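## Task

The left gripper starts out holding the small drink can. Set it down standing upright on the outer shelf just under the service window's sill. The window is a transparent sliding pane with a handle that slides shut and latches once released. Items on the inner shelf must stay standing, the window must end shut, and the robot must not fall or be left leaning.

## Robot and tools

Robot: the LinearBot has an omnidirectional base and a column about 1.7 m high. A carriage rides the column (lift_m) and carries two identical six-joint arms, each ending in a two-finger gripper. The arm bases sit about 0.57 m + lift_m above the floor, and carriage parts hang about 0.15 m lower. A hand reaches up to 0.78 m from its shoulder but only about 0.38 m below its arm base. Parked joints 1-6 are 0, 0.05, 0.05, 1.45, 0, 0. Cameras: carriage_camera (fixed, forward, tilted about 20 degrees down), left_wrist_camera and right_wrist_camera (looking past the fingertips). Images are 672x504.

Frames: base frame in metres, origin on the floor under the base centre, x forward, y left, z up. left_hand and right_hand report the point between each hand's pads in this frame, with quat_wxyz giving orientation (hand z along the fingers, y the opening direction). The true hand usually sits lower than reported, especially at long reach or under load. base_odometry is in the frame of the base at scene start, counts wheel turns only (slip counts as travel), heading in rad, left positive.

move: one action per call. Arguments:
- base: an object with exactly one key, an offset relative to the current base position: translate_m (forward +, -2 to 2 m), strafe_m (left +, -2 to 2 m) or rotate_rad (counter-clockwise +, -6.3 to 6.3 rad).
- joints: an object of absolute targets keyed by joint name, any subset, covering both arms in one object. lift_m 0 to 1 m; joint1 -2.617 to 3.054 rad (yaw about vertical, 0 forward, + left); joint2 0 to 3.141 (shoulder, 0 upper arm level backward, 1.57 vertical, 3.14 level forward); joint3 0 to 3.141 (elbow, 0 folded, 3.14 straight); joint4 -1.57 to 1.57 (wrist pitch, + raises fingertips); joint5 -1.57 to 1.57 (wrist yaw, + turns fingertips RIGHT); joint6 -2.094 to 2.094 (roll, + clockwise viewed from forearm); gripper 0 to 0.093 m pad gap. Names: left_joint1_rad..left_joint6_rad, left_gripper_m, right_... likewise.
- speeds: per-action top speeds: translate_m, strafe_m 0.02-0.5 m/s; rotate_rad 0.05-1.57 rad/s; lift_m 0.08-0.27 m/s (default 0.25).
- min_time_s: 0.1-8 s, the shortest duration of every arm/gripper motion; 2 or more makes paths straighter. Too short makes the arm race and overshoot.
- cameras: list of names or ["all"]; [] for none. blocking: true (default) waits until everything rests; false returns within about 0.5 s while motion continues.
A move without action returns state, images and the scene number. Out-of-range values are refused; unknown keys make the call invalid. A refusal or an uncommanded stop cancels the rest of that reply's move/wait/finished_scene calls. Actions run at most about 14 s (time_out).

wait(seconds 0-10, cameras) lets time pass and reports state. stop(cameras) brakes all running motions; braked parts report "stopped" and may keep pressing. zoom_image(camera, region [x0,y0,x1,y1] pixels, at most 504x504) enlarges part of that camera's latest image. finished_scene(scene) ends the current scene, passing its number; the result gives the next task.

Results: "move" reads done, or the worst status. base_status/joint_status per motion: moving, done, off_target (rested away from target, maybe still pushing), contact_stop, time_out, not_followed ("joint command not followed": arm targets withheld by the self-collision check; gripper still obeys), limit_stop_at_motor_heat. on_its_own lists things the robot did unprompted; "held at" shows a target, not a reading. motor_effort is percent of max (bracket = peak last action); falling lift effort while lowering means the hand or load is resting on something. Joint torques are in N m, noisy and offset. Gripper reading while gripping firmly can be a few mm under the object width; to release, command well above the reading.

Cautions: Arms have no contact stop and keep pushing when blocked, then spring to target once free. The base contact stop can miss or fire spuriously; after one, back off about 0.2 m the way you came. Don't reverse under a table edge. The robot tips more easily with the carriage high, arms extended or loaded, when pushing or pulling, or on sudden stops; a rising hand z with no command signals a lean. Driving away while a hand holds something fixed (like the window handle) can pitch it over. Keep arms from colliding or squeezing each other. With joint2 below 0.8, turning joint1 outward 0.5 rad or more can hit the column. Extended or loaded arms heat; MOTOR HOT warns at 75 °C, and at 100 °C the arm goes limp for 30-60 s, dropping what it holds, so park to cool. Lower the can gently, release only once it rests upright, keep it from falling, avoid hard hits, and don't knock inside items over or out of the area. The pane slides shut when let go, so hold it open while placing and keep hands clear as it closes.

Each tool is called after ">>>" in YAML: its name, and indented under it one key for each argument.

## Session

>>> move:
  cameras: ["all"]

Scene clock: 0.00 s.
Joint torques (N m): no reading
base_odometry: x=+0.000 y=+0.000 heading=+0.000
base_status: not commanded
joint_positions: lift_m=+0.366 left_joint1_rad=-0.019 left_joint2_rad=+0.597 left_joint3_rad=+0.248 left_joint4_rad=-0.393 left_joint5_rad=-0.014 left_joint6_rad=-0.011 left_gripper_m=+0.05136 right_joint1_rad=+0.004 right_joint2_rad=+0.040 right_joint3_rad=+0.061 right_joint4_rad=+1.430 right_joint5_rad=-0.049 right_joint6_rad=+0.050 right_gripper_m=+0.09396
joint_status: not commanded
motor_effort: lift_m=+25 drive_wheels=+0
left_hand: x=+0.4550 y=+0.3099 z=+1.0062 quat_wxyz=(+0.403, +0.001, +0.915, +0.000) (m; base frame)
right_hand: x=+0.2490 y=-0.3032 z=+1.3746 quat_wxyz=(+0.998, -0.023, +0.060, +0.028) (m; base frame)
pictures: carriage_camera, left_wrist_camera, right_wrist_camera

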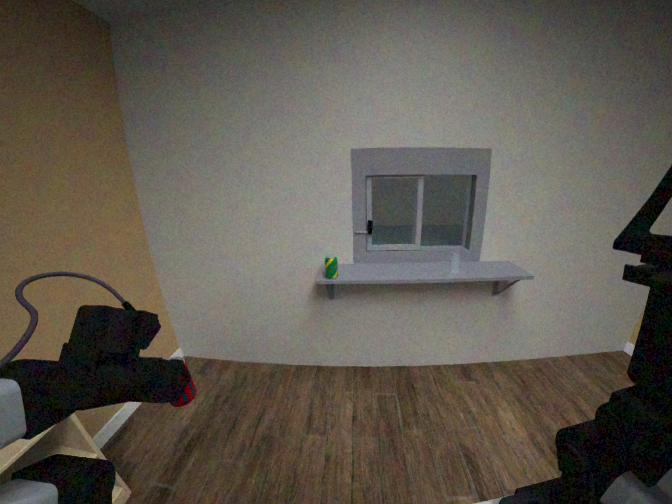

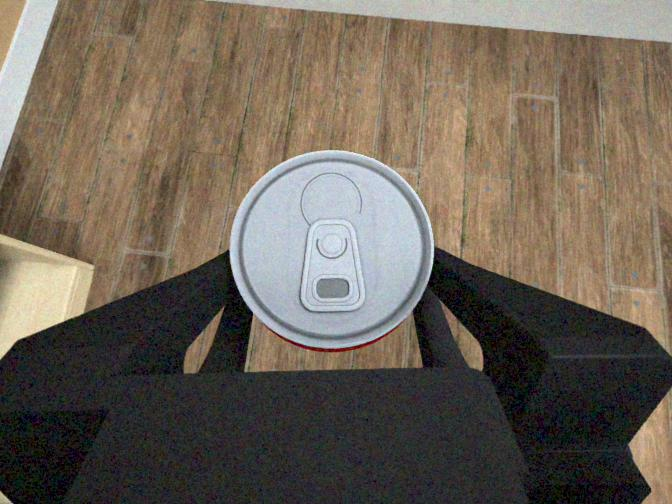

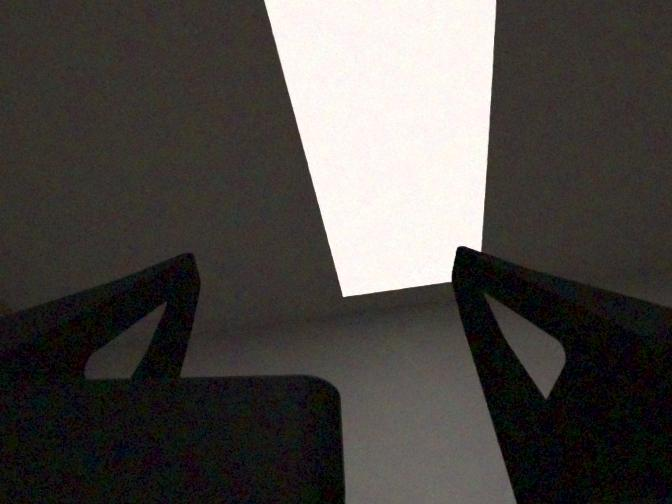

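>>> zoom_image:
  camera: "carriage_camera"
  region: [300, 130, 552, 319]

>>> zoom_image:
  camera: "carriage_camera"
  region: [340, 140, 500, 260]

Scaled by 2.000 from the camera's 672x504 image, which has a finer 960x720 frame.

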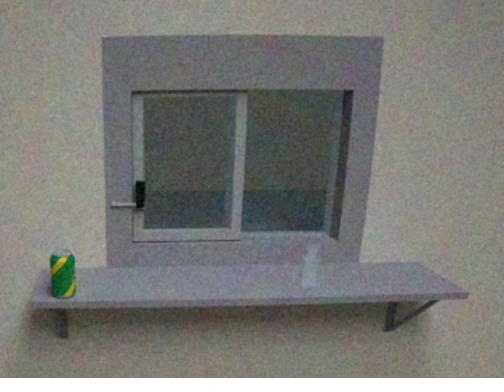

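Scaled by 3.150 from the camera's 672x504 image, which has a finer 960x720 frame.

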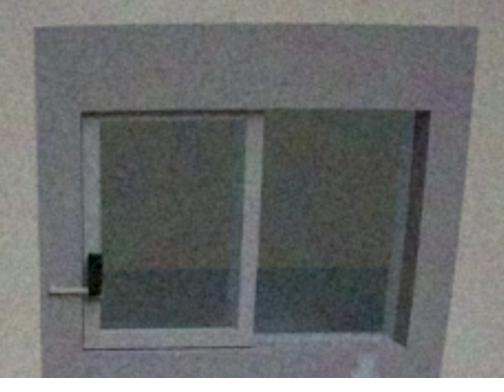

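>>> zoom_image:
  camera: "carriage_camera"
  region: [0, 252, 252, 504]

>>> zoom_image:
  camera: "left_wrist_camera"
  region: [150, 100, 520, 400]

Scaled by 2.000 from the camera's 672x504 image, which has a finer 960x720 frame.

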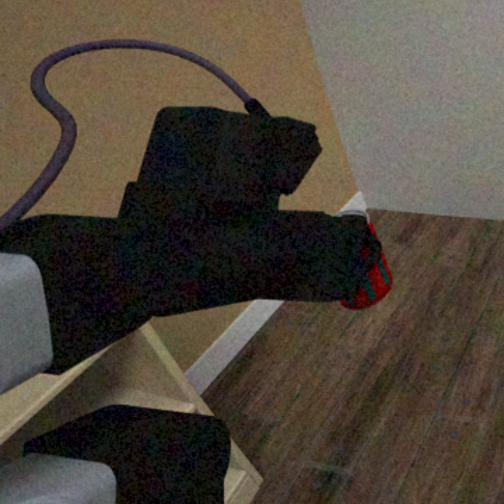

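Scaled by 1.362 from the camera's 672x504 image, which has a finer 960x720 frame.

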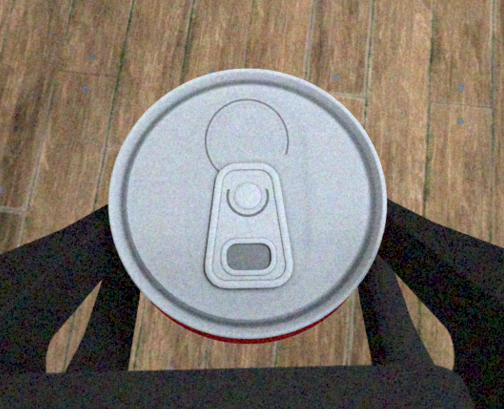

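>>> move:
  base: {"strafe_m": -0.36}
  speeds: {"strafe_m": 0.25}
  cameras: ["carriage_camera"]

>>> move:
  base: {"translate_m": 0.45}
  speeds: {"translate_m": 0.3}
  cameras: ["carriage_camera"]

Scene clock: 106.10 s.
Joint torques (N m): left_arm=[-0.13 0.23 6.75 2.66 -0.08 0.08] | right_arm=[-0.2 3.54 5.01 -0.35 -0.01 0.01]
move: done
base_odometry: x=+0.000 y=-0.360 heading=+0.001
base_status: done
joint_positions: lift_m=+0.366 left_joint1_rad=-0.019 left_joint2_rad=+0.597 left_joint3_rad=+0.248 left_joint4_rad=-0.397 left_joint5_rad=-0.014 left_joint6_rad=-0.011 left_gripper_m=+0.05136 right_joint1_rad=+0.004 right_joint2_rad=+0.040 right_joint3_rad=+0.061 right_joint4_rad=+1.430 right_joint5_rad=-0.049 right_joint6_rad=+0.050 right_gripper_m=+0.09396
joint_status: not commanded
motor_effort: lift_m=+26(28) drive_wheels=-4(10)
left_hand: x=+0.4544 y=+0.3099 z=+1.0055 quat_wxyz=(+0.401, +0.001, +0.916, +0.000) (m; base frame)
right_hand: x=+0.2490 y=-0.3032 z=+1.3746 quat_wxyz=(+0.998, -0.023, +0.060, +0.028) (m; base frame)
pictures: carriage_camera

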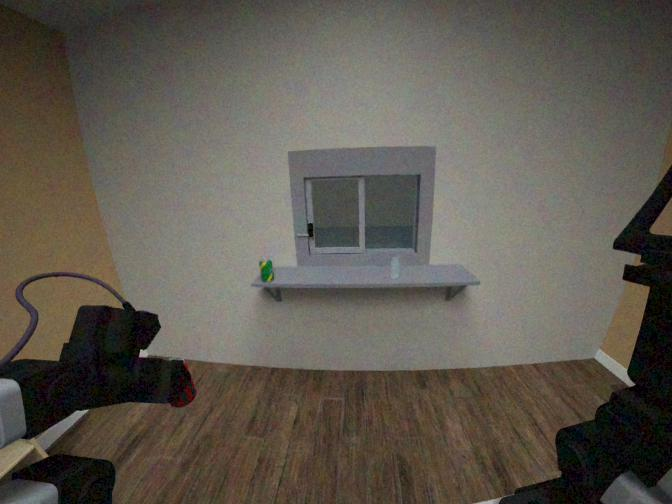

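Scene clock: 109.17 s.
Joint torques (N m): left_arm=[-0.18 0.03 6.67 2.7 -0.08 0.04] | right_arm=[-0.18 3.52 5 -0.34 -0.01 0.01]
move: done
base_odometry: x=+0.450 y=-0.360 heading=+0.000
base_status: done
joint_positions: lift_m=+0.366 left_joint1_rad=-0.019 left_joint2_rad=+0.597 left_joint3_rad=+0.248 left_joint4_rad=-0.399 left_joint5_rad=-0.014 left_joint6_rad=-0.011 left_gripper_m=+0.05136 right_joint1_rad=+0.004 right_joint2_rad=+0.040 right_joint3_rad=+0.061 right_joint4_rad=+1.430 right_joint5_rad=-0.049 right_joint6_rad=+0.050 right_gripper_m=+0.09396
joint_status: not commanded
motor_effort: lift_m=+27(28) drive_wheels=-3(10)
left_hand: x=+0.4540 y=+0.3099 z=+1.0051 quat_wxyz=(+0.400, +0.001, +0.917, +0.000) (m; base frame)
right_hand: x=+0.2491 y=-0.3032 z=+1.3746 quat_wxyz=(+0.998, -0.023, +0.060, +0.028) (m; base frame)
pictures: carriage_camera

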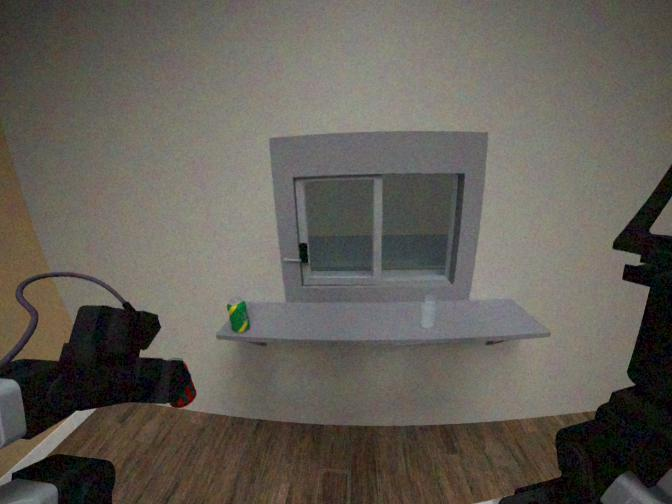

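>>> zoom_image:
  camera: "carriage_camera"
  region: [260, 120, 500, 300]

>>> zoom_image:
  camera: "carriage_camera"
  region: [270, 220, 350, 280]

>>> zoom_image:
  camera: "carriage_camera"
  region: [200, 230, 560, 500]

Scaled by 2.100 from the camera's 672x504 image, which has a finer 960x720 frame.

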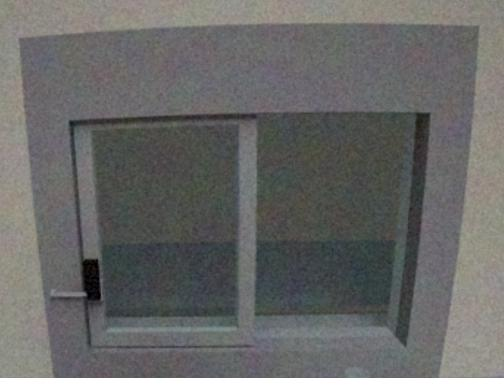

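Scaled by 6.300 from the camera's 672x504 image, which has a finer 960x720 frame.

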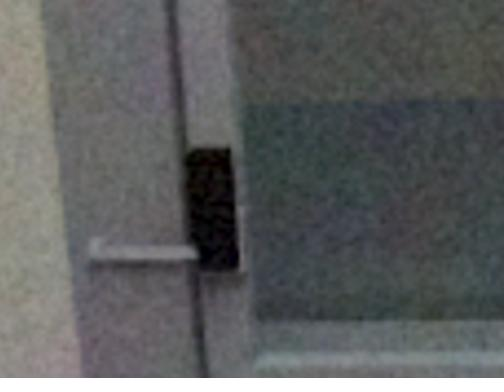

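Scaled by 1.400 from the camera's 672x504 image, which has a finer 960x720 frame.

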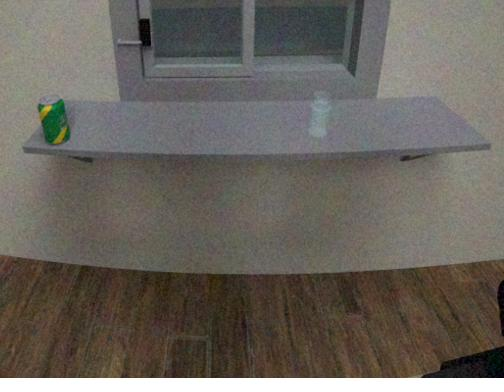

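>>> move:
  base: {"rotate_rad": -0.105}
  speeds: {"rotate_rad": 0.4}
  cameras: ["carriage_camera"]

>>> zoom_image:
  camera: "carriage_camera"
  region: [200, 120, 452, 309]

>>> zoom_image:
  camera: "carriage_camera"
  region: [150, 270, 550, 470]

Scene clock: 193.97 s.
Joint torques (N m): left_arm=[-0.18 0.18 6.65 2.67 -0.09 0.04] | right_arm=[-0.17 3.52 4.98 -0.34 -0.01 0.01]
move: done
base_odometry: x=+0.450 y=-0.360 heading=-0.105
base_status: done
joint_positions: lift_m=+0.366 left_joint1_rad=-0.019 left_joint2_rad=+0.597 left_joint3_rad=+0.248 left_joint4_rad=-0.400 left_joint5_rad=-0.014 left_joint6_rad=-0.011 left_gripper_m=+0.05136 right_joint1_rad=+0.004 right_joint2_rad=+0.040 right_joint3_rad=+0.061 right_joint4_rad=+1.430 right_joint5_rad=-0.049 right_joint6_rad=+0.050 right_gripper_m=+0.09396
joint_status: not commanded
motor_effort: lift_m=+23(28) drive_wheels=-2(5)
left_hand: x=+0.4539 y=+0.3099 z=+1.0050 quat_wxyz=(+0.400, +0.001, +0.917, +0.000) (m; base frame)
right_hand: x=+0.2491 y=-0.3032 z=+1.3746 quat_wxyz=(+0.998, -0.023, +0.060, +0.028) (m; base frame)
pictures: carriage_camera

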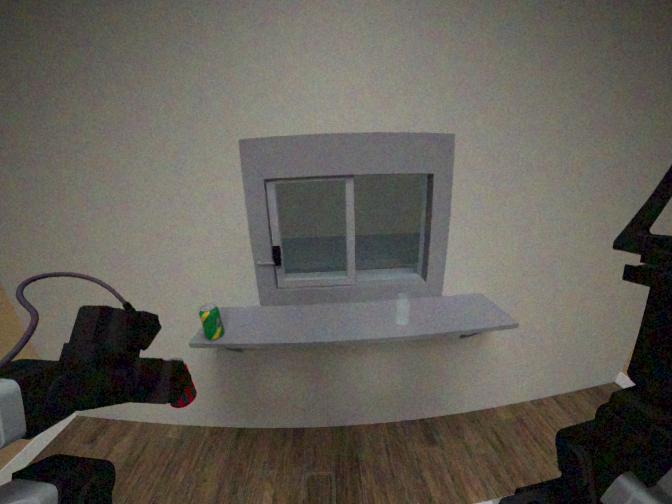

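Scaled by 2.000 from the camera's 672x504 image, which has a finer 960x720 frame.

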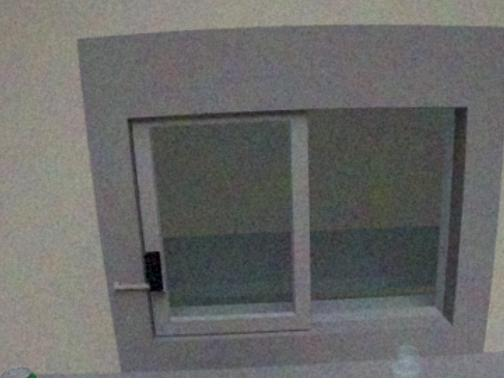

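Scaled by 1.260 from the camera's 672x504 image, which has a finer 960x720 frame.

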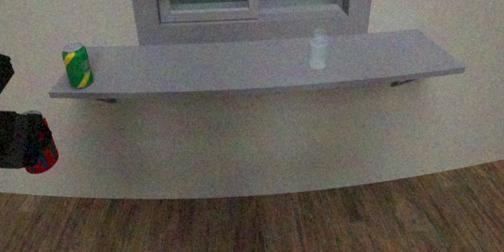

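>>> move:
  base: {"translate_m": 0.3}
  joints: {"lift_m": 0.52}
  speeds: {"translate_m": 0.25, "lift_m": 0.2}
  cameras: ["carriage_camera"]

>>> zoom_image:
  camera: "carriage_camera"
  region: [190, 150, 500, 382]

>>> zoom_image:
  camera: "carriage_camera"
  region: [200, 270, 320, 360]

Scene clock: 262.93 s.
Joint torques (N m): left_arm=[-0.17 0.08 7.36 2.67 -0.08 0.07] | right_arm=[-0.16 3.6 5.03 -0.36 -0.01 0.01]
move: done
base_odometry: x=+0.749 y=-0.392 heading=-0.105
base_status: done
joint_positions: lift_m=+0.520 left_joint1_rad=-0.019 left_joint2_rad=+0.597 left_joint3_rad=+0.239 left_joint4_rad=-0.399 left_joint5_rad=-0.014 left_joint6_rad=-0.011 left_gripper_m=+0.05136 right_joint1_rad=+0.004 right_joint2_rad=+0.040 right_joint3_rad=+0.061 right_joint4_rad=+1.428 right_joint5_rad=-0.049 right_joint6_rad=+0.050 right_gripper_m=+0.09396
joint_status: all done
motor_effort: lift_m=+26(32) drive_wheels=-4(10)
left_hand: x=+0.4522 y=+0.3099 z=+1.1548 quat_wxyz=(+0.396, +0.001, +0.918, +0.000) (m; base frame)
right_hand: x=+0.2496 y=-0.3032 z=+1.5281 quat_wxyz=(+0.997, -0.023, +0.061, +0.028) (m; base frame)
pictures: carriage_camera

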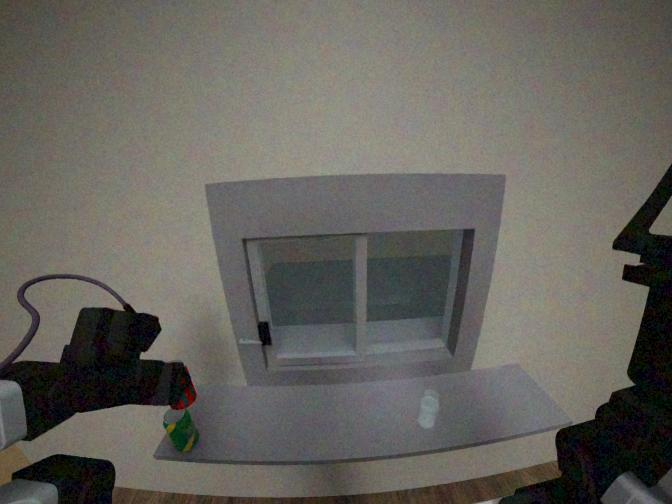

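Scaled by 1.626 from the camera's 672x504 image, which has a finer 960x720 frame.

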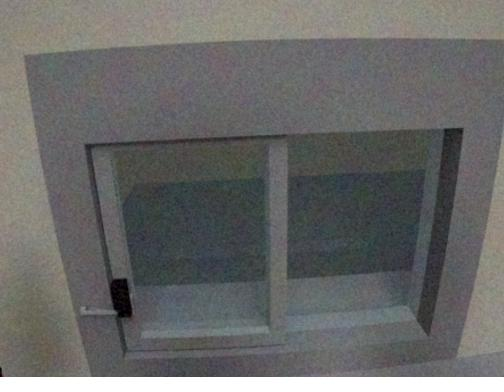

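Scaled by 4.200 from the camera's 672x504 image, which has a finer 960x720 frame.

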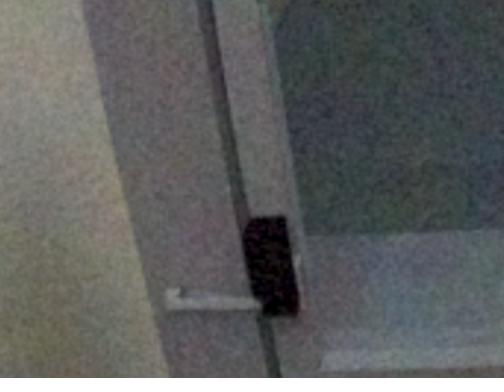

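>>> move:
  joints: {"right_joint1_rad": 1.064, "right_joint2_rad": 2.812, "right_joint3_rad": 1.707, "right_joint4_rad": 1.105, "right_joint5_rad": 0.453, "right_joint6_rad": 0.0, "right_gripper_m": 0.05}
  min_time_s: 3.0
  cameras: ["all"]

>>> zoom_image:
  camera: "right_wrist_camera"
  region: [150, 0, 550, 300]

Scene clock: 326.80 s.
Joint torques (N m): left_arm=[-0.14 0.14 7.39 2.7 -0.07 0.08] | right_arm=[0.39 -10.33 7.28 2.15 0.08 -0.09]
move: done
base_odometry: x=+0.749 y=-0.392 heading=-0.105
base_status: not commanded
joint_positions: lift_m=+0.520 left_joint1_rad=-0.019 left_joint2_rad=+0.597 left_joint3_rad=+0.239 left_joint4_rad=-0.401 left_joint5_rad=-0.014 left_joint6_rad=-0.011 left_gripper_m=+0.05136 right_joint1_rad=+1.058 right_joint2_rad=+2.795 right_joint3_rad=+1.679 right_joint4_rad=+1.105 right_joint5_rad=+0.444 right_joint6_rad=+0.009 right_gripper_m=+0.05008
joint_status: all done
motor_effort: lift_m=+26(28) drive_wheels=-4(4)
left_hand: x=+0.4520 y=+0.3099 z=+1.1545 quat_wxyz=(+0.395, +0.001, +0.919, +0.000) (m; base frame)
right_hand: x=+0.6094 y=+0.2272 z=+1.0994 quat_wxyz=(+0.670, -0.213, +0.678, +0.214) (m; base frame)
pictures: carriage_camera, left_wrist_camera, right_wrist_camera

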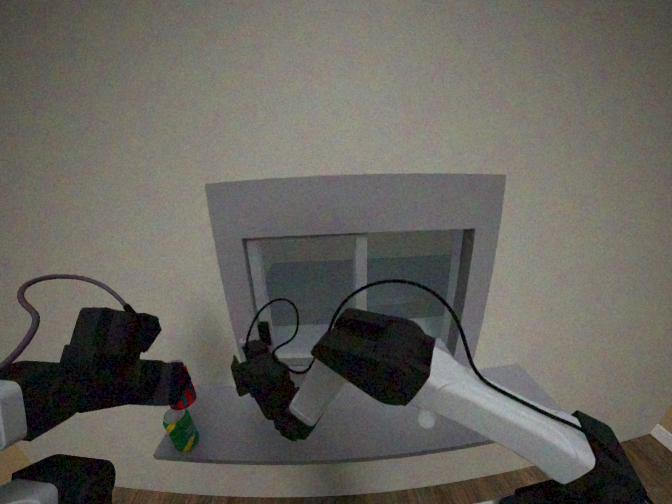

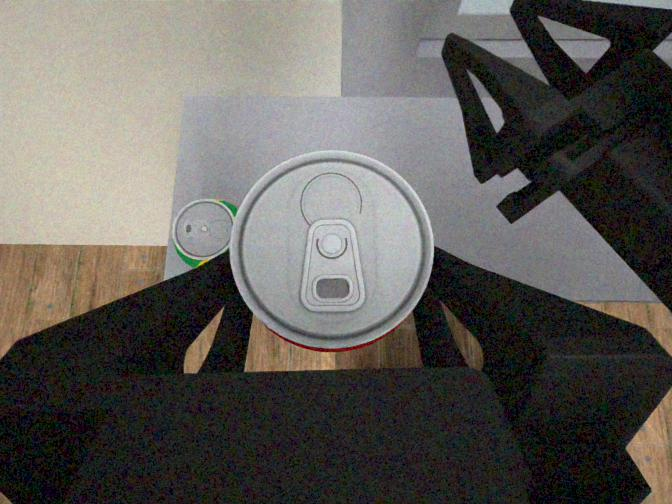

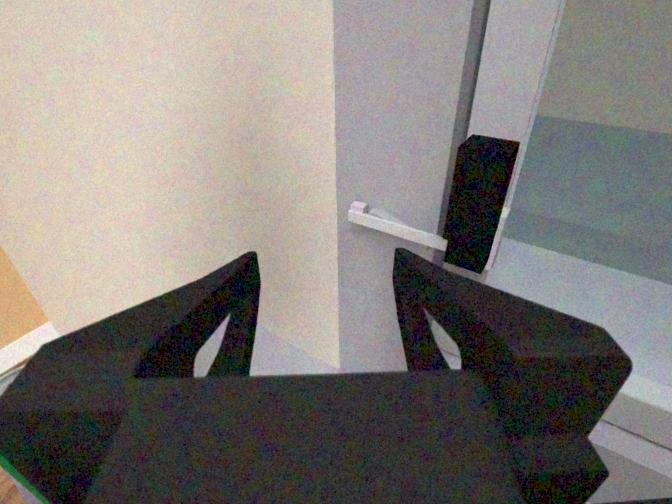

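Scaled by 1.260 from the camera's 672x504 image, which has a finer 960x720 frame.

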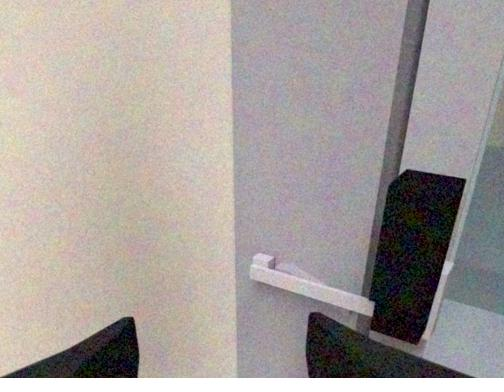

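>>> move:
  base: {"strafe_m": 0.06}
  joints: {"lift_m": 0.45, "right_joint1_rad": 1.473, "right_joint2_rad": 2.065, "right_joint3_rad": 0.774, "right_joint4_rad": 1.291, "right_joint5_rad": 0.949, "right_joint6_rad": 1.57, "right_gripper_m": 0.06}
  min_time_s: 2.0
  speeds: {"strafe_m": 0.1}
  cameras: ["carriage_camera", "right_wrist_camera"]

>>> move:
  base: {"translate_m": 0.15}
  speeds: {"translate_m": 0.15}
  cameras: ["carriage_camera", "right_wrist_camera"]

Scene clock: 417.27 s.
Joint torques (N m): left_arm=[-0.14 0.17 7.39 2.78 -0.1 0.08] | right_arm=[0.54 -9.94 3.07 1.93 0.07 0.04]
move: done
base_odometry: x=+0.755 y=-0.332 heading=-0.105
base_status: done
joint_positions: lift_m=+0.450 left_joint1_rad=-0.019 left_joint2_rad=+0.597 left_joint3_rad=+0.239 left_joint4_rad=-0.409 left_joint5_rad=-0.014 left_joint6_rad=-0.011 left_gripper_m=+0.05136 right_joint1_rad=+1.465 right_joint2_rad=+2.100 right_joint3_rad=+0.786 right_joint4_rad=+1.278 right_joint5_rad=+0.940 right_joint6_rad=+1.559 right_gripper_m=+0.05992
joint_status: all done
motor_effort: lift_m=+26(30) drive_wheels=-3(7)
left_hand: x=+0.4505 y=+0.3100 z=+1.0828 quat_wxyz=(+0.391, +0.001, +0.920, +0.000) (m; base frame)
right_hand: x=+0.4073 y=+0.1207 z=+1.1359 quat_wxyz=(+0.362, +0.345, +0.626, +0.599) (m; base frame)
pictures: carriage_camera, right_wrist_camera

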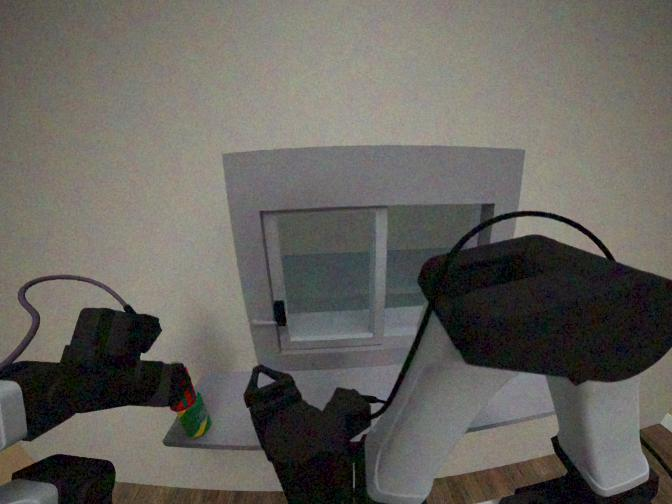

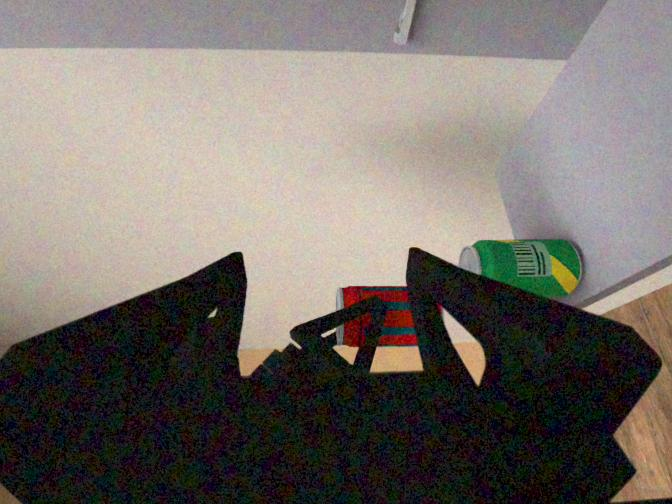

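Scene clock: 419.17 s.
Joint torques (N m): left_arm=[-0.1 0.12 7.36 2.77 -0.08 0.06] | right_arm=[0.27 -9.91 3.07 1.92 0.06 0.02]
move: done
base_odometry: x=+0.904 y=-0.348 heading=-0.105
base_status: done
joint_positions: lift_m=+0.450 left_joint1_rad=-0.019 left_joint2_rad=+0.597 left_joint3_rad=+0.239 left_joint4_rad=-0.407 left_joint5_rad=-0.014 left_joint6_rad=-0.011 left_gripper_m=+0.05136 right_joint1_rad=+1.467 right_joint2_rad=+2.100 right_joint3_rad=+0.786 right_joint4_rad=+1.280 right_joint5_rad=+0.943 right_joint6_rad=+1.561 right_gripper_m=+0.05992
joint_status: not commanded
motor_effort: lift_m=+25(28) drive_wheels=-3(9)
left_hand: x=+0.4508 y=+0.3100 z=+1.0831 quat_wxyz=(+0.392, +0.001, +0.920, +0.000) (m; base frame)
right_hand: x=+0.4063 y=+0.1209 z=+1.1362 quat_wxyz=(+0.361, +0.345, +0.625, +0.600) (m; base frame)
pictures: carriage_camera, right_wrist_camera

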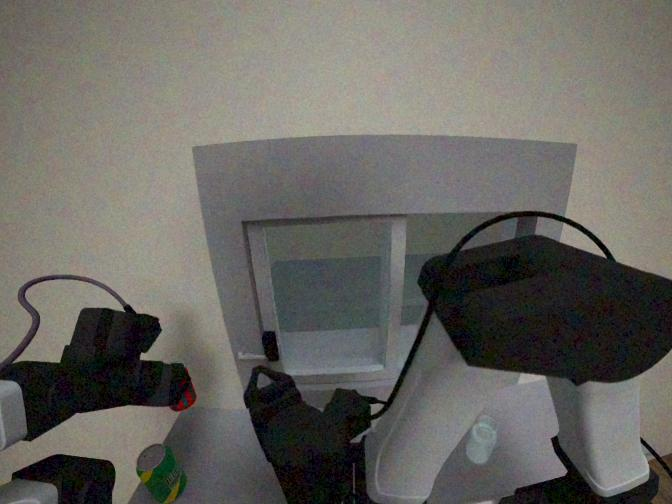

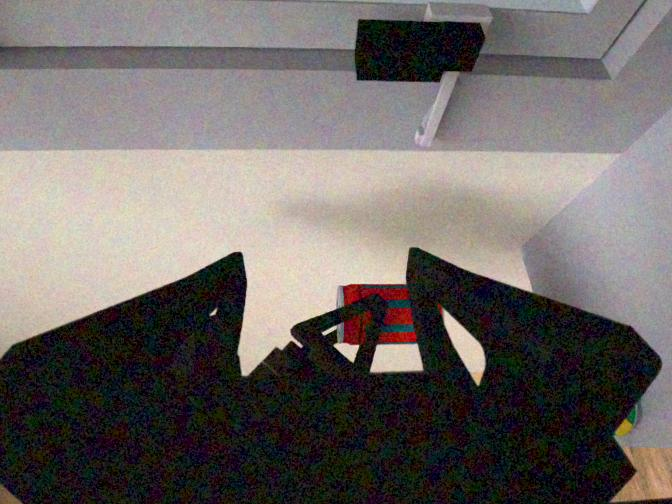

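>>> zoom_image:
  camera: "right_wrist_camera"
  region: [260, 220, 520, 415]

>>> zoom_image:
  camera: "right_wrist_camera"
  region: [330, 0, 550, 165]

>>> zoom_image:
  camera: "carriage_camera"
  region: [180, 300, 400, 465]

Scaled by 1.938 from the camera's 672x504 image, which has a finer 960x720 frame.

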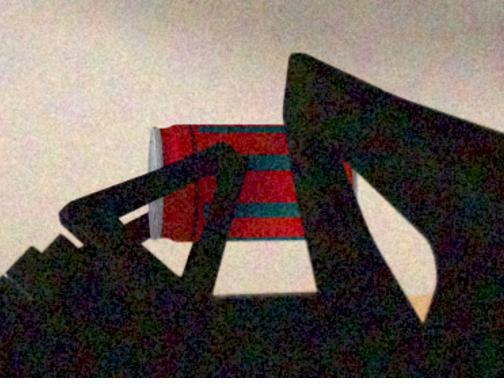

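Scaled by 2.291 from the camera's 672x504 image, which has a finer 960x720 frame.

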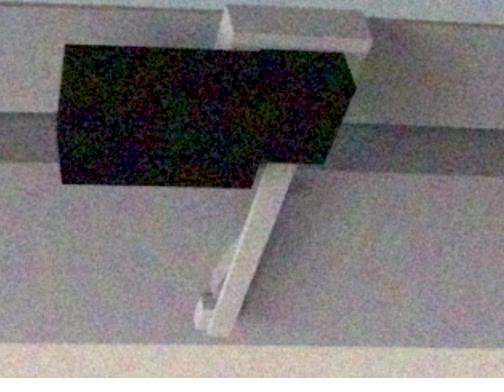

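Scaled by 2.291 from the camera's 672x504 image, which has a finer 960x720 frame.

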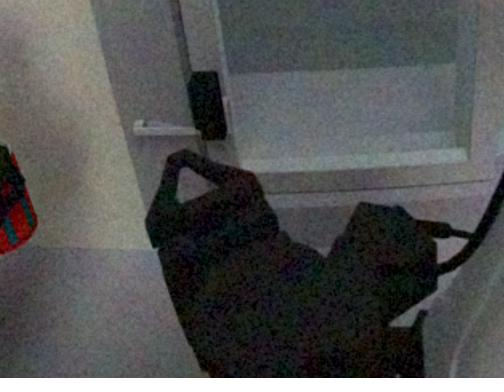

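>>> move:
  joints: {"left_joint1_rad": 0.262, "left_joint2_rad": 0.4416, "left_joint3_rad": 0.691, "left_joint4_rad": -0.991, "right_joint1_rad": 1.439, "right_joint2_rad": 2.7705, "right_joint3_rad": 1.7677, "right_joint4_rad": 1.003, "right_joint5_rad": 1.299, "right_joint6_rad": 1.57, "right_gripper_m": 0.06}
  min_time_s: 2.5
  cameras: ["all"]

>>> zoom_image:
  camera: "right_wrist_camera"
  region: [200, 60, 500, 285]

>>> zoom_image:
  camera: "carriage_camera"
  region: [180, 300, 400, 465]

Scene clock: 518.47 s.
Joint torques (N m): left_arm=[0.55 0.49 8.42 2.53 -0.11 0.11] | right_arm=[-0.94 -9.95 7.36 1.47 0.09 0.01]
move: done
base_odometry: x=+0.904 y=-0.348 heading=-0.105
base_status: not commanded
joint_positions: lift_m=+0.450 left_joint1_rad=+0.255 left_joint2_rad=+0.451 left_joint3_rad=+0.657 left_joint4_rad=-1.023 left_joint5_rad=-0.014 left_joint6_rad=-0.011 left_gripper_m=+0.05136 right_joint1_rad=+1.448 right_joint2_rad=+2.751 right_joint3_rad=+1.740 right_joint4_rad=+1.010 right_joint5_rad=+1.291 right_joint6_rad=+1.561 right_gripper_m=+0.05992
joint_status: all done
motor_effort: lift_m=+25(29) drive_wheels=-3(3)
left_hand: x=+0.3932 y=+0.3595 z=+1.1796 quat_wxyz=(+0.365, -0.126, +0.921, +0.051) (m; base frame)
right_hand: x=+0.4551 y=+0.2305 z=+1.0608 quat_wxyz=(+0.462, +0.456, +0.540, +0.535) (m; base frame)
pictures: carriage_camera, left_wrist_camera, right_wrist_camera

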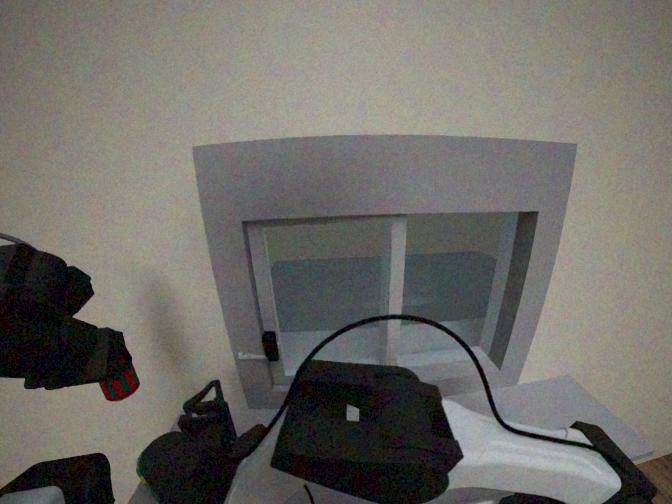

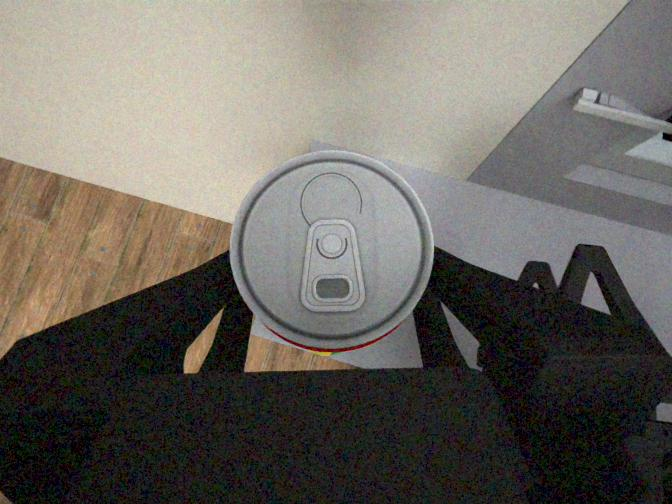

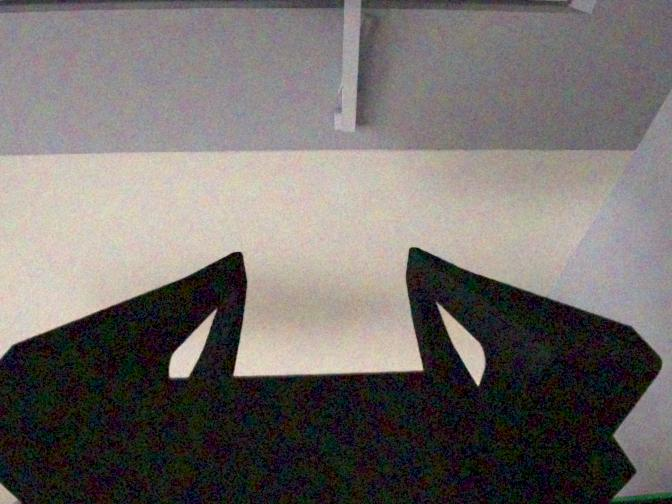

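Scaled by 1.680 from the camera's 672x504 image, which has a finer 960x720 frame.

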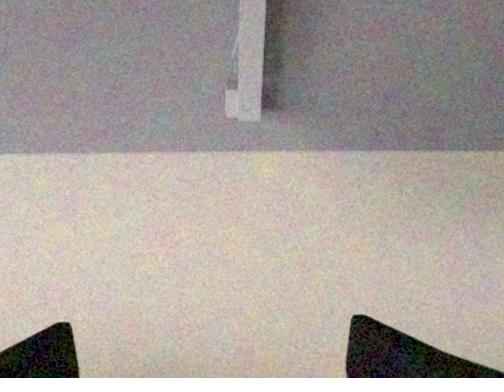

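Scaled by 2.291 from the camera's 672x504 image, which has a finer 960x720 frame.

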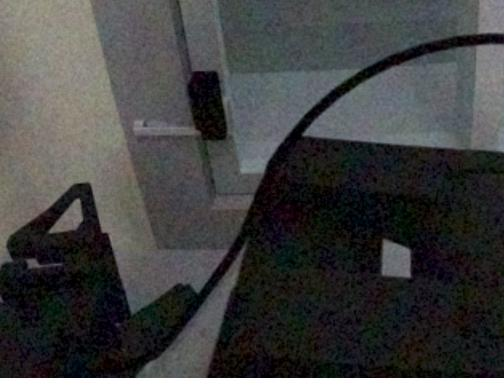

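>>> move:
  joints: {"right_joint1_rad": 1.291, "right_joint2_rad": 2.766, "right_joint3_rad": 1.723, "right_joint4_rad": 1.046, "right_joint5_rad": 1.165, "right_joint6_rad": 1.575}
  min_time_s: 1.5
  cameras: ["right_wrist_camera"]

>>> zoom_image:
  camera: "right_wrist_camera"
  region: [200, 80, 500, 305]

Scene clock: 542.13 s.
Joint torques (N m): left_arm=[0.62 0.44 8.44 2.51 -0.07 0.05] | right_arm=[-0.79 -10.3 3.77 1.7 -0.11 0.02]
move: done
base_odometry: x=+0.904 y=-0.348 heading=-0.105
base_status: not commanded
joint_positions: lift_m=+0.450 left_joint1_rad=+0.255 left_joint2_rad=+0.451 left_joint3_rad=+0.657 left_joint4_rad=-1.023 left_joint5_rad=-0.014 left_joint6_rad=-0.011 left_gripper_m=+0.05136 right_joint1_rad=+1.298 right_joint2_rad=+2.751 right_joint3_rad=+1.740 right_joint4_rad=+1.034 right_joint5_rad=+1.174 right_joint6_rad=+1.566 right_gripper_m=+0.05992
joint_status: all done
motor_effort: lift_m=+26(28) drive_wheels=-3(3)
left_hand: x=+0.3930 y=+0.3595 z=+1.1794 quat_wxyz=(+0.365, -0.126, +0.921, +0.051) (m; base frame)
right_hand: x=+0.5321 y=+0.2096 z=+1.0641 quat_wxyz=(+0.466, +0.470, +0.524, +0.536) (m; base frame)
pictures: right_wrist_camera

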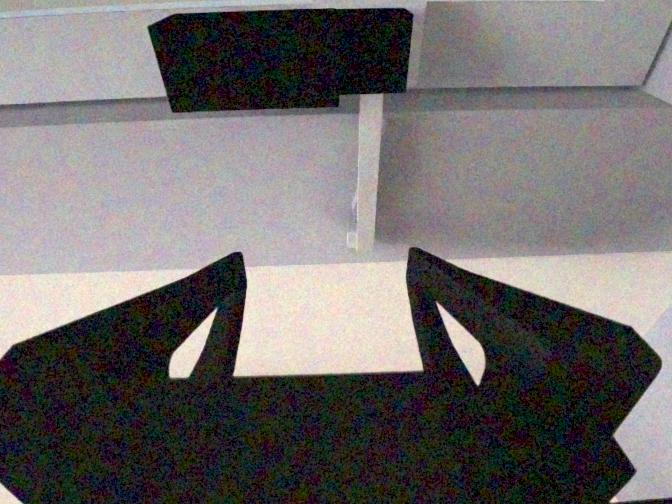

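Scaled by 1.680 from the camera's 672x504 image, which has a finer 960x720 frame.

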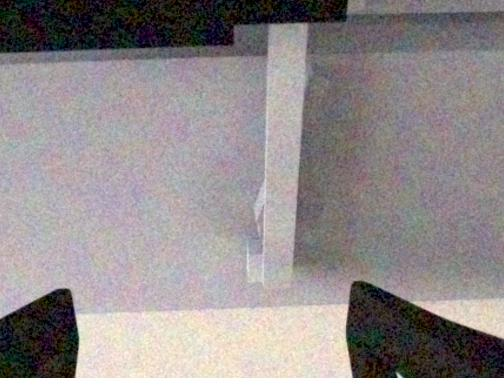

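>>> move:
  joints: {"lift_m": 0.433, "right_joint1_rad": 1.2345, "right_joint2_rad": 2.766, "right_joint3_rad": 1.768, "right_joint4_rad": 0.993, "right_joint5_rad": 1.095, "right_joint6_rad": 1.575}
  min_time_s: 1.2
  speeds: {"lift_m": 0.08}
  cameras: ["right_wrist_camera"]

>>> zoom_image:
  camera: "right_wrist_camera"
  region: [200, 80, 500, 305]

Scene clock: 587.00 s.
Joint torques (N m): left_arm=[0.57 0.58 7.92 2.6 -0.11 0.05] | right_arm=[-0.73 -10.66 7.47 1.64 -0.1 0.02]
move: done
base_odometry: x=+0.904 y=-0.348 heading=-0.105
base_status: not commanded
joint_positions: lift_m=+0.433 left_joint1_rad=+0.255 left_joint2_rad=+0.451 left_joint3_rad=+0.664 left_joint4_rad=-1.032 left_joint5_rad=-0.014 left_joint6_rad=-0.011 left_gripper_m=+0.05136 right_joint1_rad=+1.241 right_joint2_rad=+2.755 right_joint3_rad=+1.740 right_joint4_rad=+0.999 right_joint5_rad=+1.103 right_joint6_rad=+1.566 right_gripper_m=+0.05992
joint_status: all done
motor_effort: lift_m=+25(28) drive_wheels=-3(3)
left_hand: x=+0.3919 y=+0.3592 z=+1.1634 quat_wxyz=(+0.363, -0.126, +0.922, +0.051) (m; base frame)
right_hand: x=+0.5601 y=+0.2028 z=+1.0399 quat_wxyz=(+0.468, +0.461, +0.539, +0.527) (m; base frame)
pictures: right_wrist_camera

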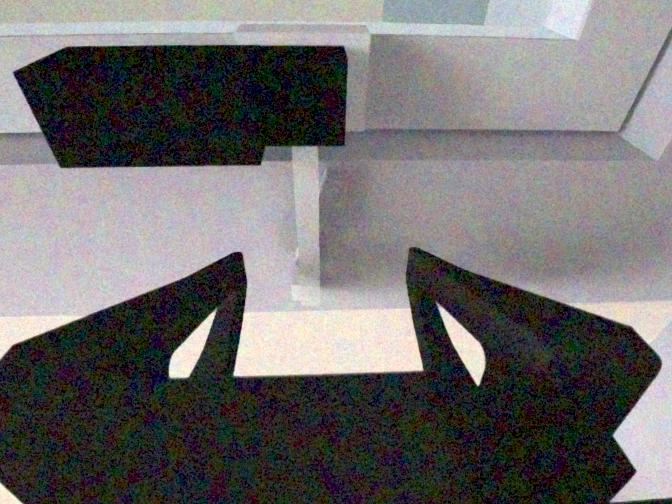

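Scaled by 1.680 from the camera's 672x504 image, which has a finer 960x720 frame.

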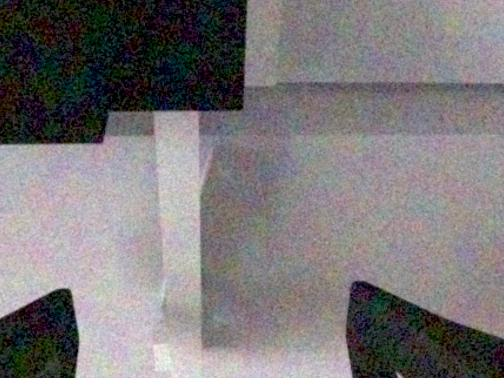

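>>> move:
  joints: {"lift_m": 0.436, "right_joint1_rad": 1.2155, "right_joint2_rad": 2.766, "right_joint3_rad": 1.792, "right_joint4_rad": 0.984, "right_joint5_rad": 1.0745, "right_joint6_rad": 1.575}
  min_time_s: 1.0
  speeds: {"lift_m": 0.08}
  cameras: ["right_wrist_camera"]

>>> zoom_image:
  camera: "right_wrist_camera"
  region: [200, 100, 500, 325]

Scene clock: 601.67 s.
Joint torques (N m): left_arm=[0.53 0.61 7.75 2.64 -0.11 0.07] | right_arm=[-0.8 -10.77 7.6 1.59 -0.11 0.01]
move: done
base_odometry: x=+0.904 y=-0.348 heading=-0.105
base_status: not commanded
joint_positions: lift_m=+0.436 left_joint1_rad=+0.255 left_joint2_rad=+0.450 left_joint3_rad=+0.665 left_joint4_rad=-1.031 left_joint5_rad=-0.014 left_joint6_rad=-0.011 left_gripper_m=+0.05136 right_joint1_rad=+1.223 right_joint2_rad=+2.756 right_joint3_rad=+1.763 right_joint4_rad=+0.990 right_joint5_rad=+1.083 right_joint6_rad=+1.567 right_gripper_m=+0.05992
joint_status: all done
motor_effort: lift_m=+26(29) drive_wheels=+0(3)
left_hand: x=+0.3921 y=+0.3592 z=+1.1671 quat_wxyz=(+0.364, -0.126, +0.921, +0.051) (m; base frame)
right_hand: x=+0.5704 y=+0.2038 z=+1.0489 quat_wxyz=(+0.465, +0.462, +0.535, +0.532) (m; base frame)
pictures: right_wrist_camera

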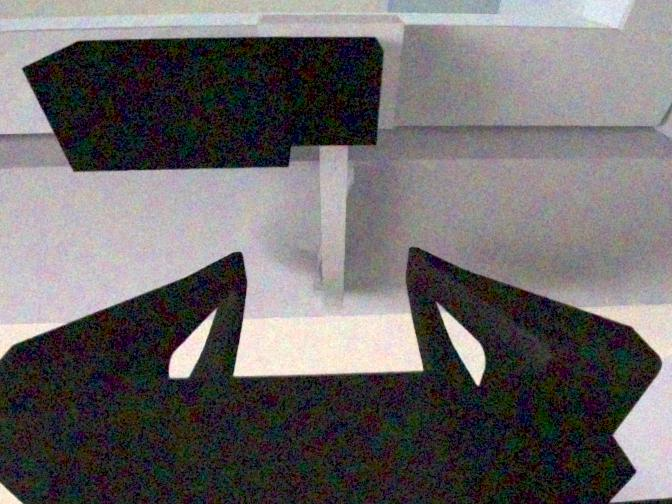

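Scaled by 1.680 from the camera's 672x504 image, which has a finer 960x720 frame.

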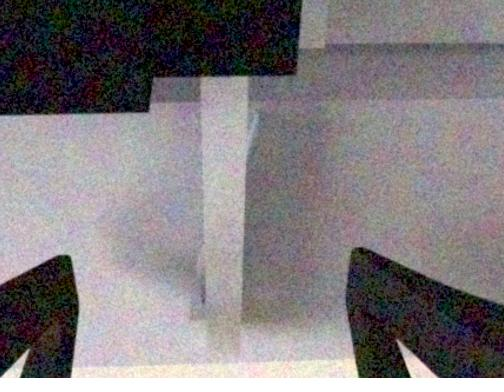

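>>> move:
  joints: {"right_gripper_m": 0.004}
  min_time_s: 1.5
  cameras: ["right_wrist_camera"]

>>> zoom_image:
  camera: "right_wrist_camera"
  region: [200, 100, 500, 325]

Scene clock: 636.90 s.
Joint torques (N m): left_arm=[0.59 0.5 7.75 2.61 -0.07 0.07] | right_arm=[-0.8 -10.81 7.6 1.62 -0.09 0.02]
move: done
base_odometry: x=+0.904 y=-0.348 heading=-0.105
base_status: not commanded
joint_positions: lift_m=+0.436 left_joint1_rad=+0.255 left_joint2_rad=+0.450 left_joint3_rad=+0.665 left_joint4_rad=-1.031 left_joint5_rad=-0.014 left_joint6_rad=-0.011 left_gripper_m=+0.05136 right_joint1_rad=+1.223 right_joint2_rad=+2.756 right_joint3_rad=+1.763 right_joint4_rad=+0.990 right_joint5_rad=+1.082 right_joint6_rad=+1.567 right_gripper_m=+0.00408
joint_status: all done
motor_effort: lift_m=+27(28) drive_wheels=+0(0)
left_hand: x=+0.3921 y=+0.3592 z=+1.1671 quat_wxyz=(+0.364, -0.126, +0.921, +0.051) (m; base frame)
right_hand: x=+0.5703 y=+0.2040 z=+1.0488 quat_wxyz=(+0.465, +0.462, +0.536, +0.532) (m; base frame)
pictures: right_wrist_camera

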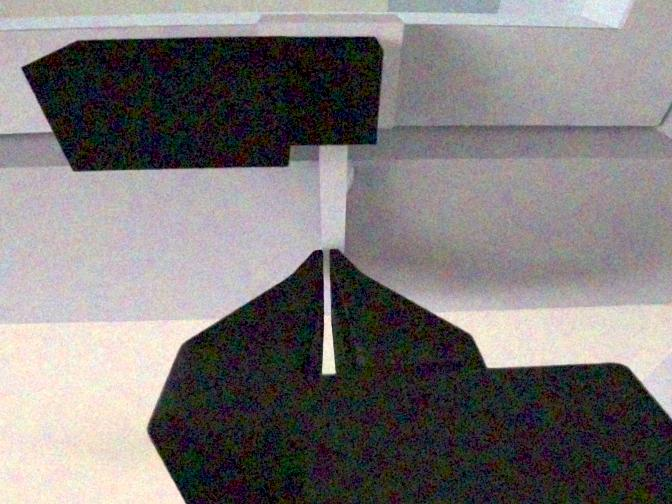

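Scaled by 1.680 from the camera's 672x504 image, which has a finer 960x720 frame.

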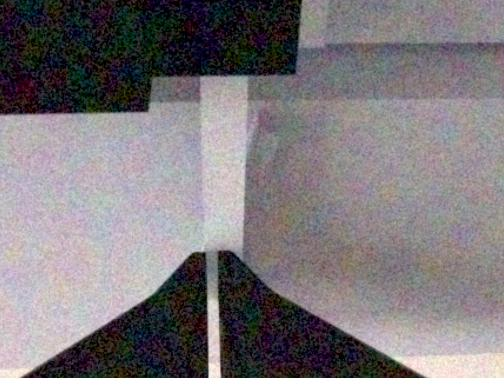

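>>> move:
  joints: {"right_gripper_m": 0.036}
  min_time_s: 0.8

>>> move:
  joints: {"lift_m": 0.4335, "right_joint1_rad": 1.189, "right_joint2_rad": 2.7976, "right_joint3_rad": 1.848, "right_joint4_rad": 0.957, "right_joint5_rad": 1.049, "right_joint6_rad": 1.575}
  min_time_s: 1.2
  speeds: {"lift_m": 0.08}
  cameras: ["right_wrist_camera"]

>>> zoom_image:
  camera: "right_wrist_camera"
  region: [200, 100, 500, 325]

Scene clock: 647.60 s.
Joint torques (N m): left_arm=[0.51 0.57 7.75 2.62 -0.09 0.07] | right_arm=[-0.8 -10.81 7.6 1.62 -0.09 0.01]
move: done
base_odometry: x=+0.904 y=-0.348 heading=-0.105
base_status: not commanded
joint_positions: lift_m=+0.436 left_joint1_rad=+0.255 left_joint2_rad=+0.450 left_joint3_rad=+0.665 left_joint4_rad=-1.031 left_joint5_rad=-0.014 left_joint6_rad=-0.011 left_gripper_m=+0.05136 right_joint1_rad=+1.223 right_joint2_rad=+2.756 right_joint3_rad=+1.763 right_joint4_rad=+0.990 right_joint5_rad=+1.082 right_joint6_rad=+1.567 right_gripper_m=+0.03592
joint_status: all done
motor_effort: lift_m=+25(28) drive_wheels=+0(0)
left_hand: x=+0.3921 y=+0.3592 z=+1.1671 quat_wxyz=(+0.364, -0.126, +0.921, +0.051) (m; base frame)
right_hand: x=+0.5703 y=+0.2040 z=+1.0488 quat_wxyz=(+0.465, +0.462, +0.536, +0.532) (m; base frame)
pictures: none

Scene clock: 649.10 s.
Joint torques (N m): left_arm=[0.51 0.55 7.82 2.64 -0.11 0.08] | right_arm=[-1.29 -10.22 7.87 1.62 -0.11 0.01]
move: done
base_odometry: x=+0.904 y=-0.348 heading=-0.105
base_status: not commanded
joint_positions: lift_m=+0.433 left_joint1_rad=+0.255 left_joint2_rad=+0.450 left_joint3_rad=+0.665 left_joint4_rad=-1.033 left_joint5_rad=-0.014 left_joint6_rad=-0.011 left_gripper_m=+0.05136 right_joint1_rad=+1.202 right_joint2_rad=+2.777 right_joint3_rad=+1.817 right_joint4_rad=+0.966 right_joint5_rad=+1.059 right_joint6_rad=+1.567 right_gripper_m=+0.03592
joint_status: all done
motor_effort: lift_m=+26(28) drive_wheels=+0(3)
left_hand: x=+0.3918 y=+0.3592 z=+1.1644 quat_wxyz=(+0.364, -0.126, +0.921, +0.051) (m; base frame)
right_hand: x=+0.5831 y=+0.2076 z=+1.0484 quat_wxyz=(+0.463, +0.463, +0.533, +0.536) (m; base frame)
pictures: right_wrist_camera

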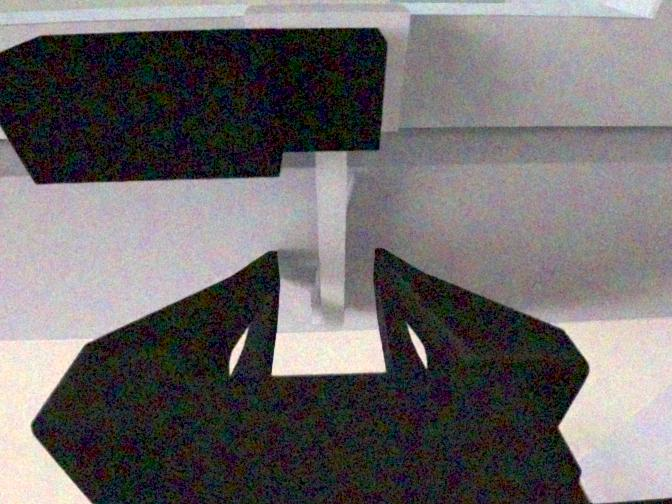

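Scaled by 1.680 from the camera's 672x504 image, which has a finer 960x720 frame.

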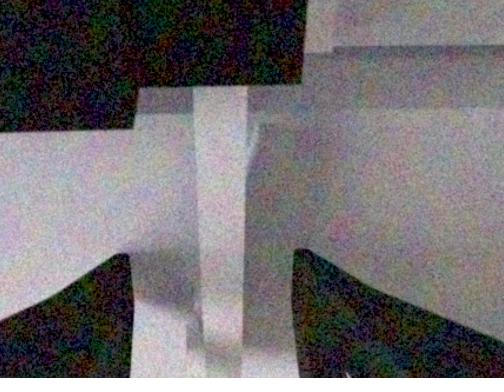

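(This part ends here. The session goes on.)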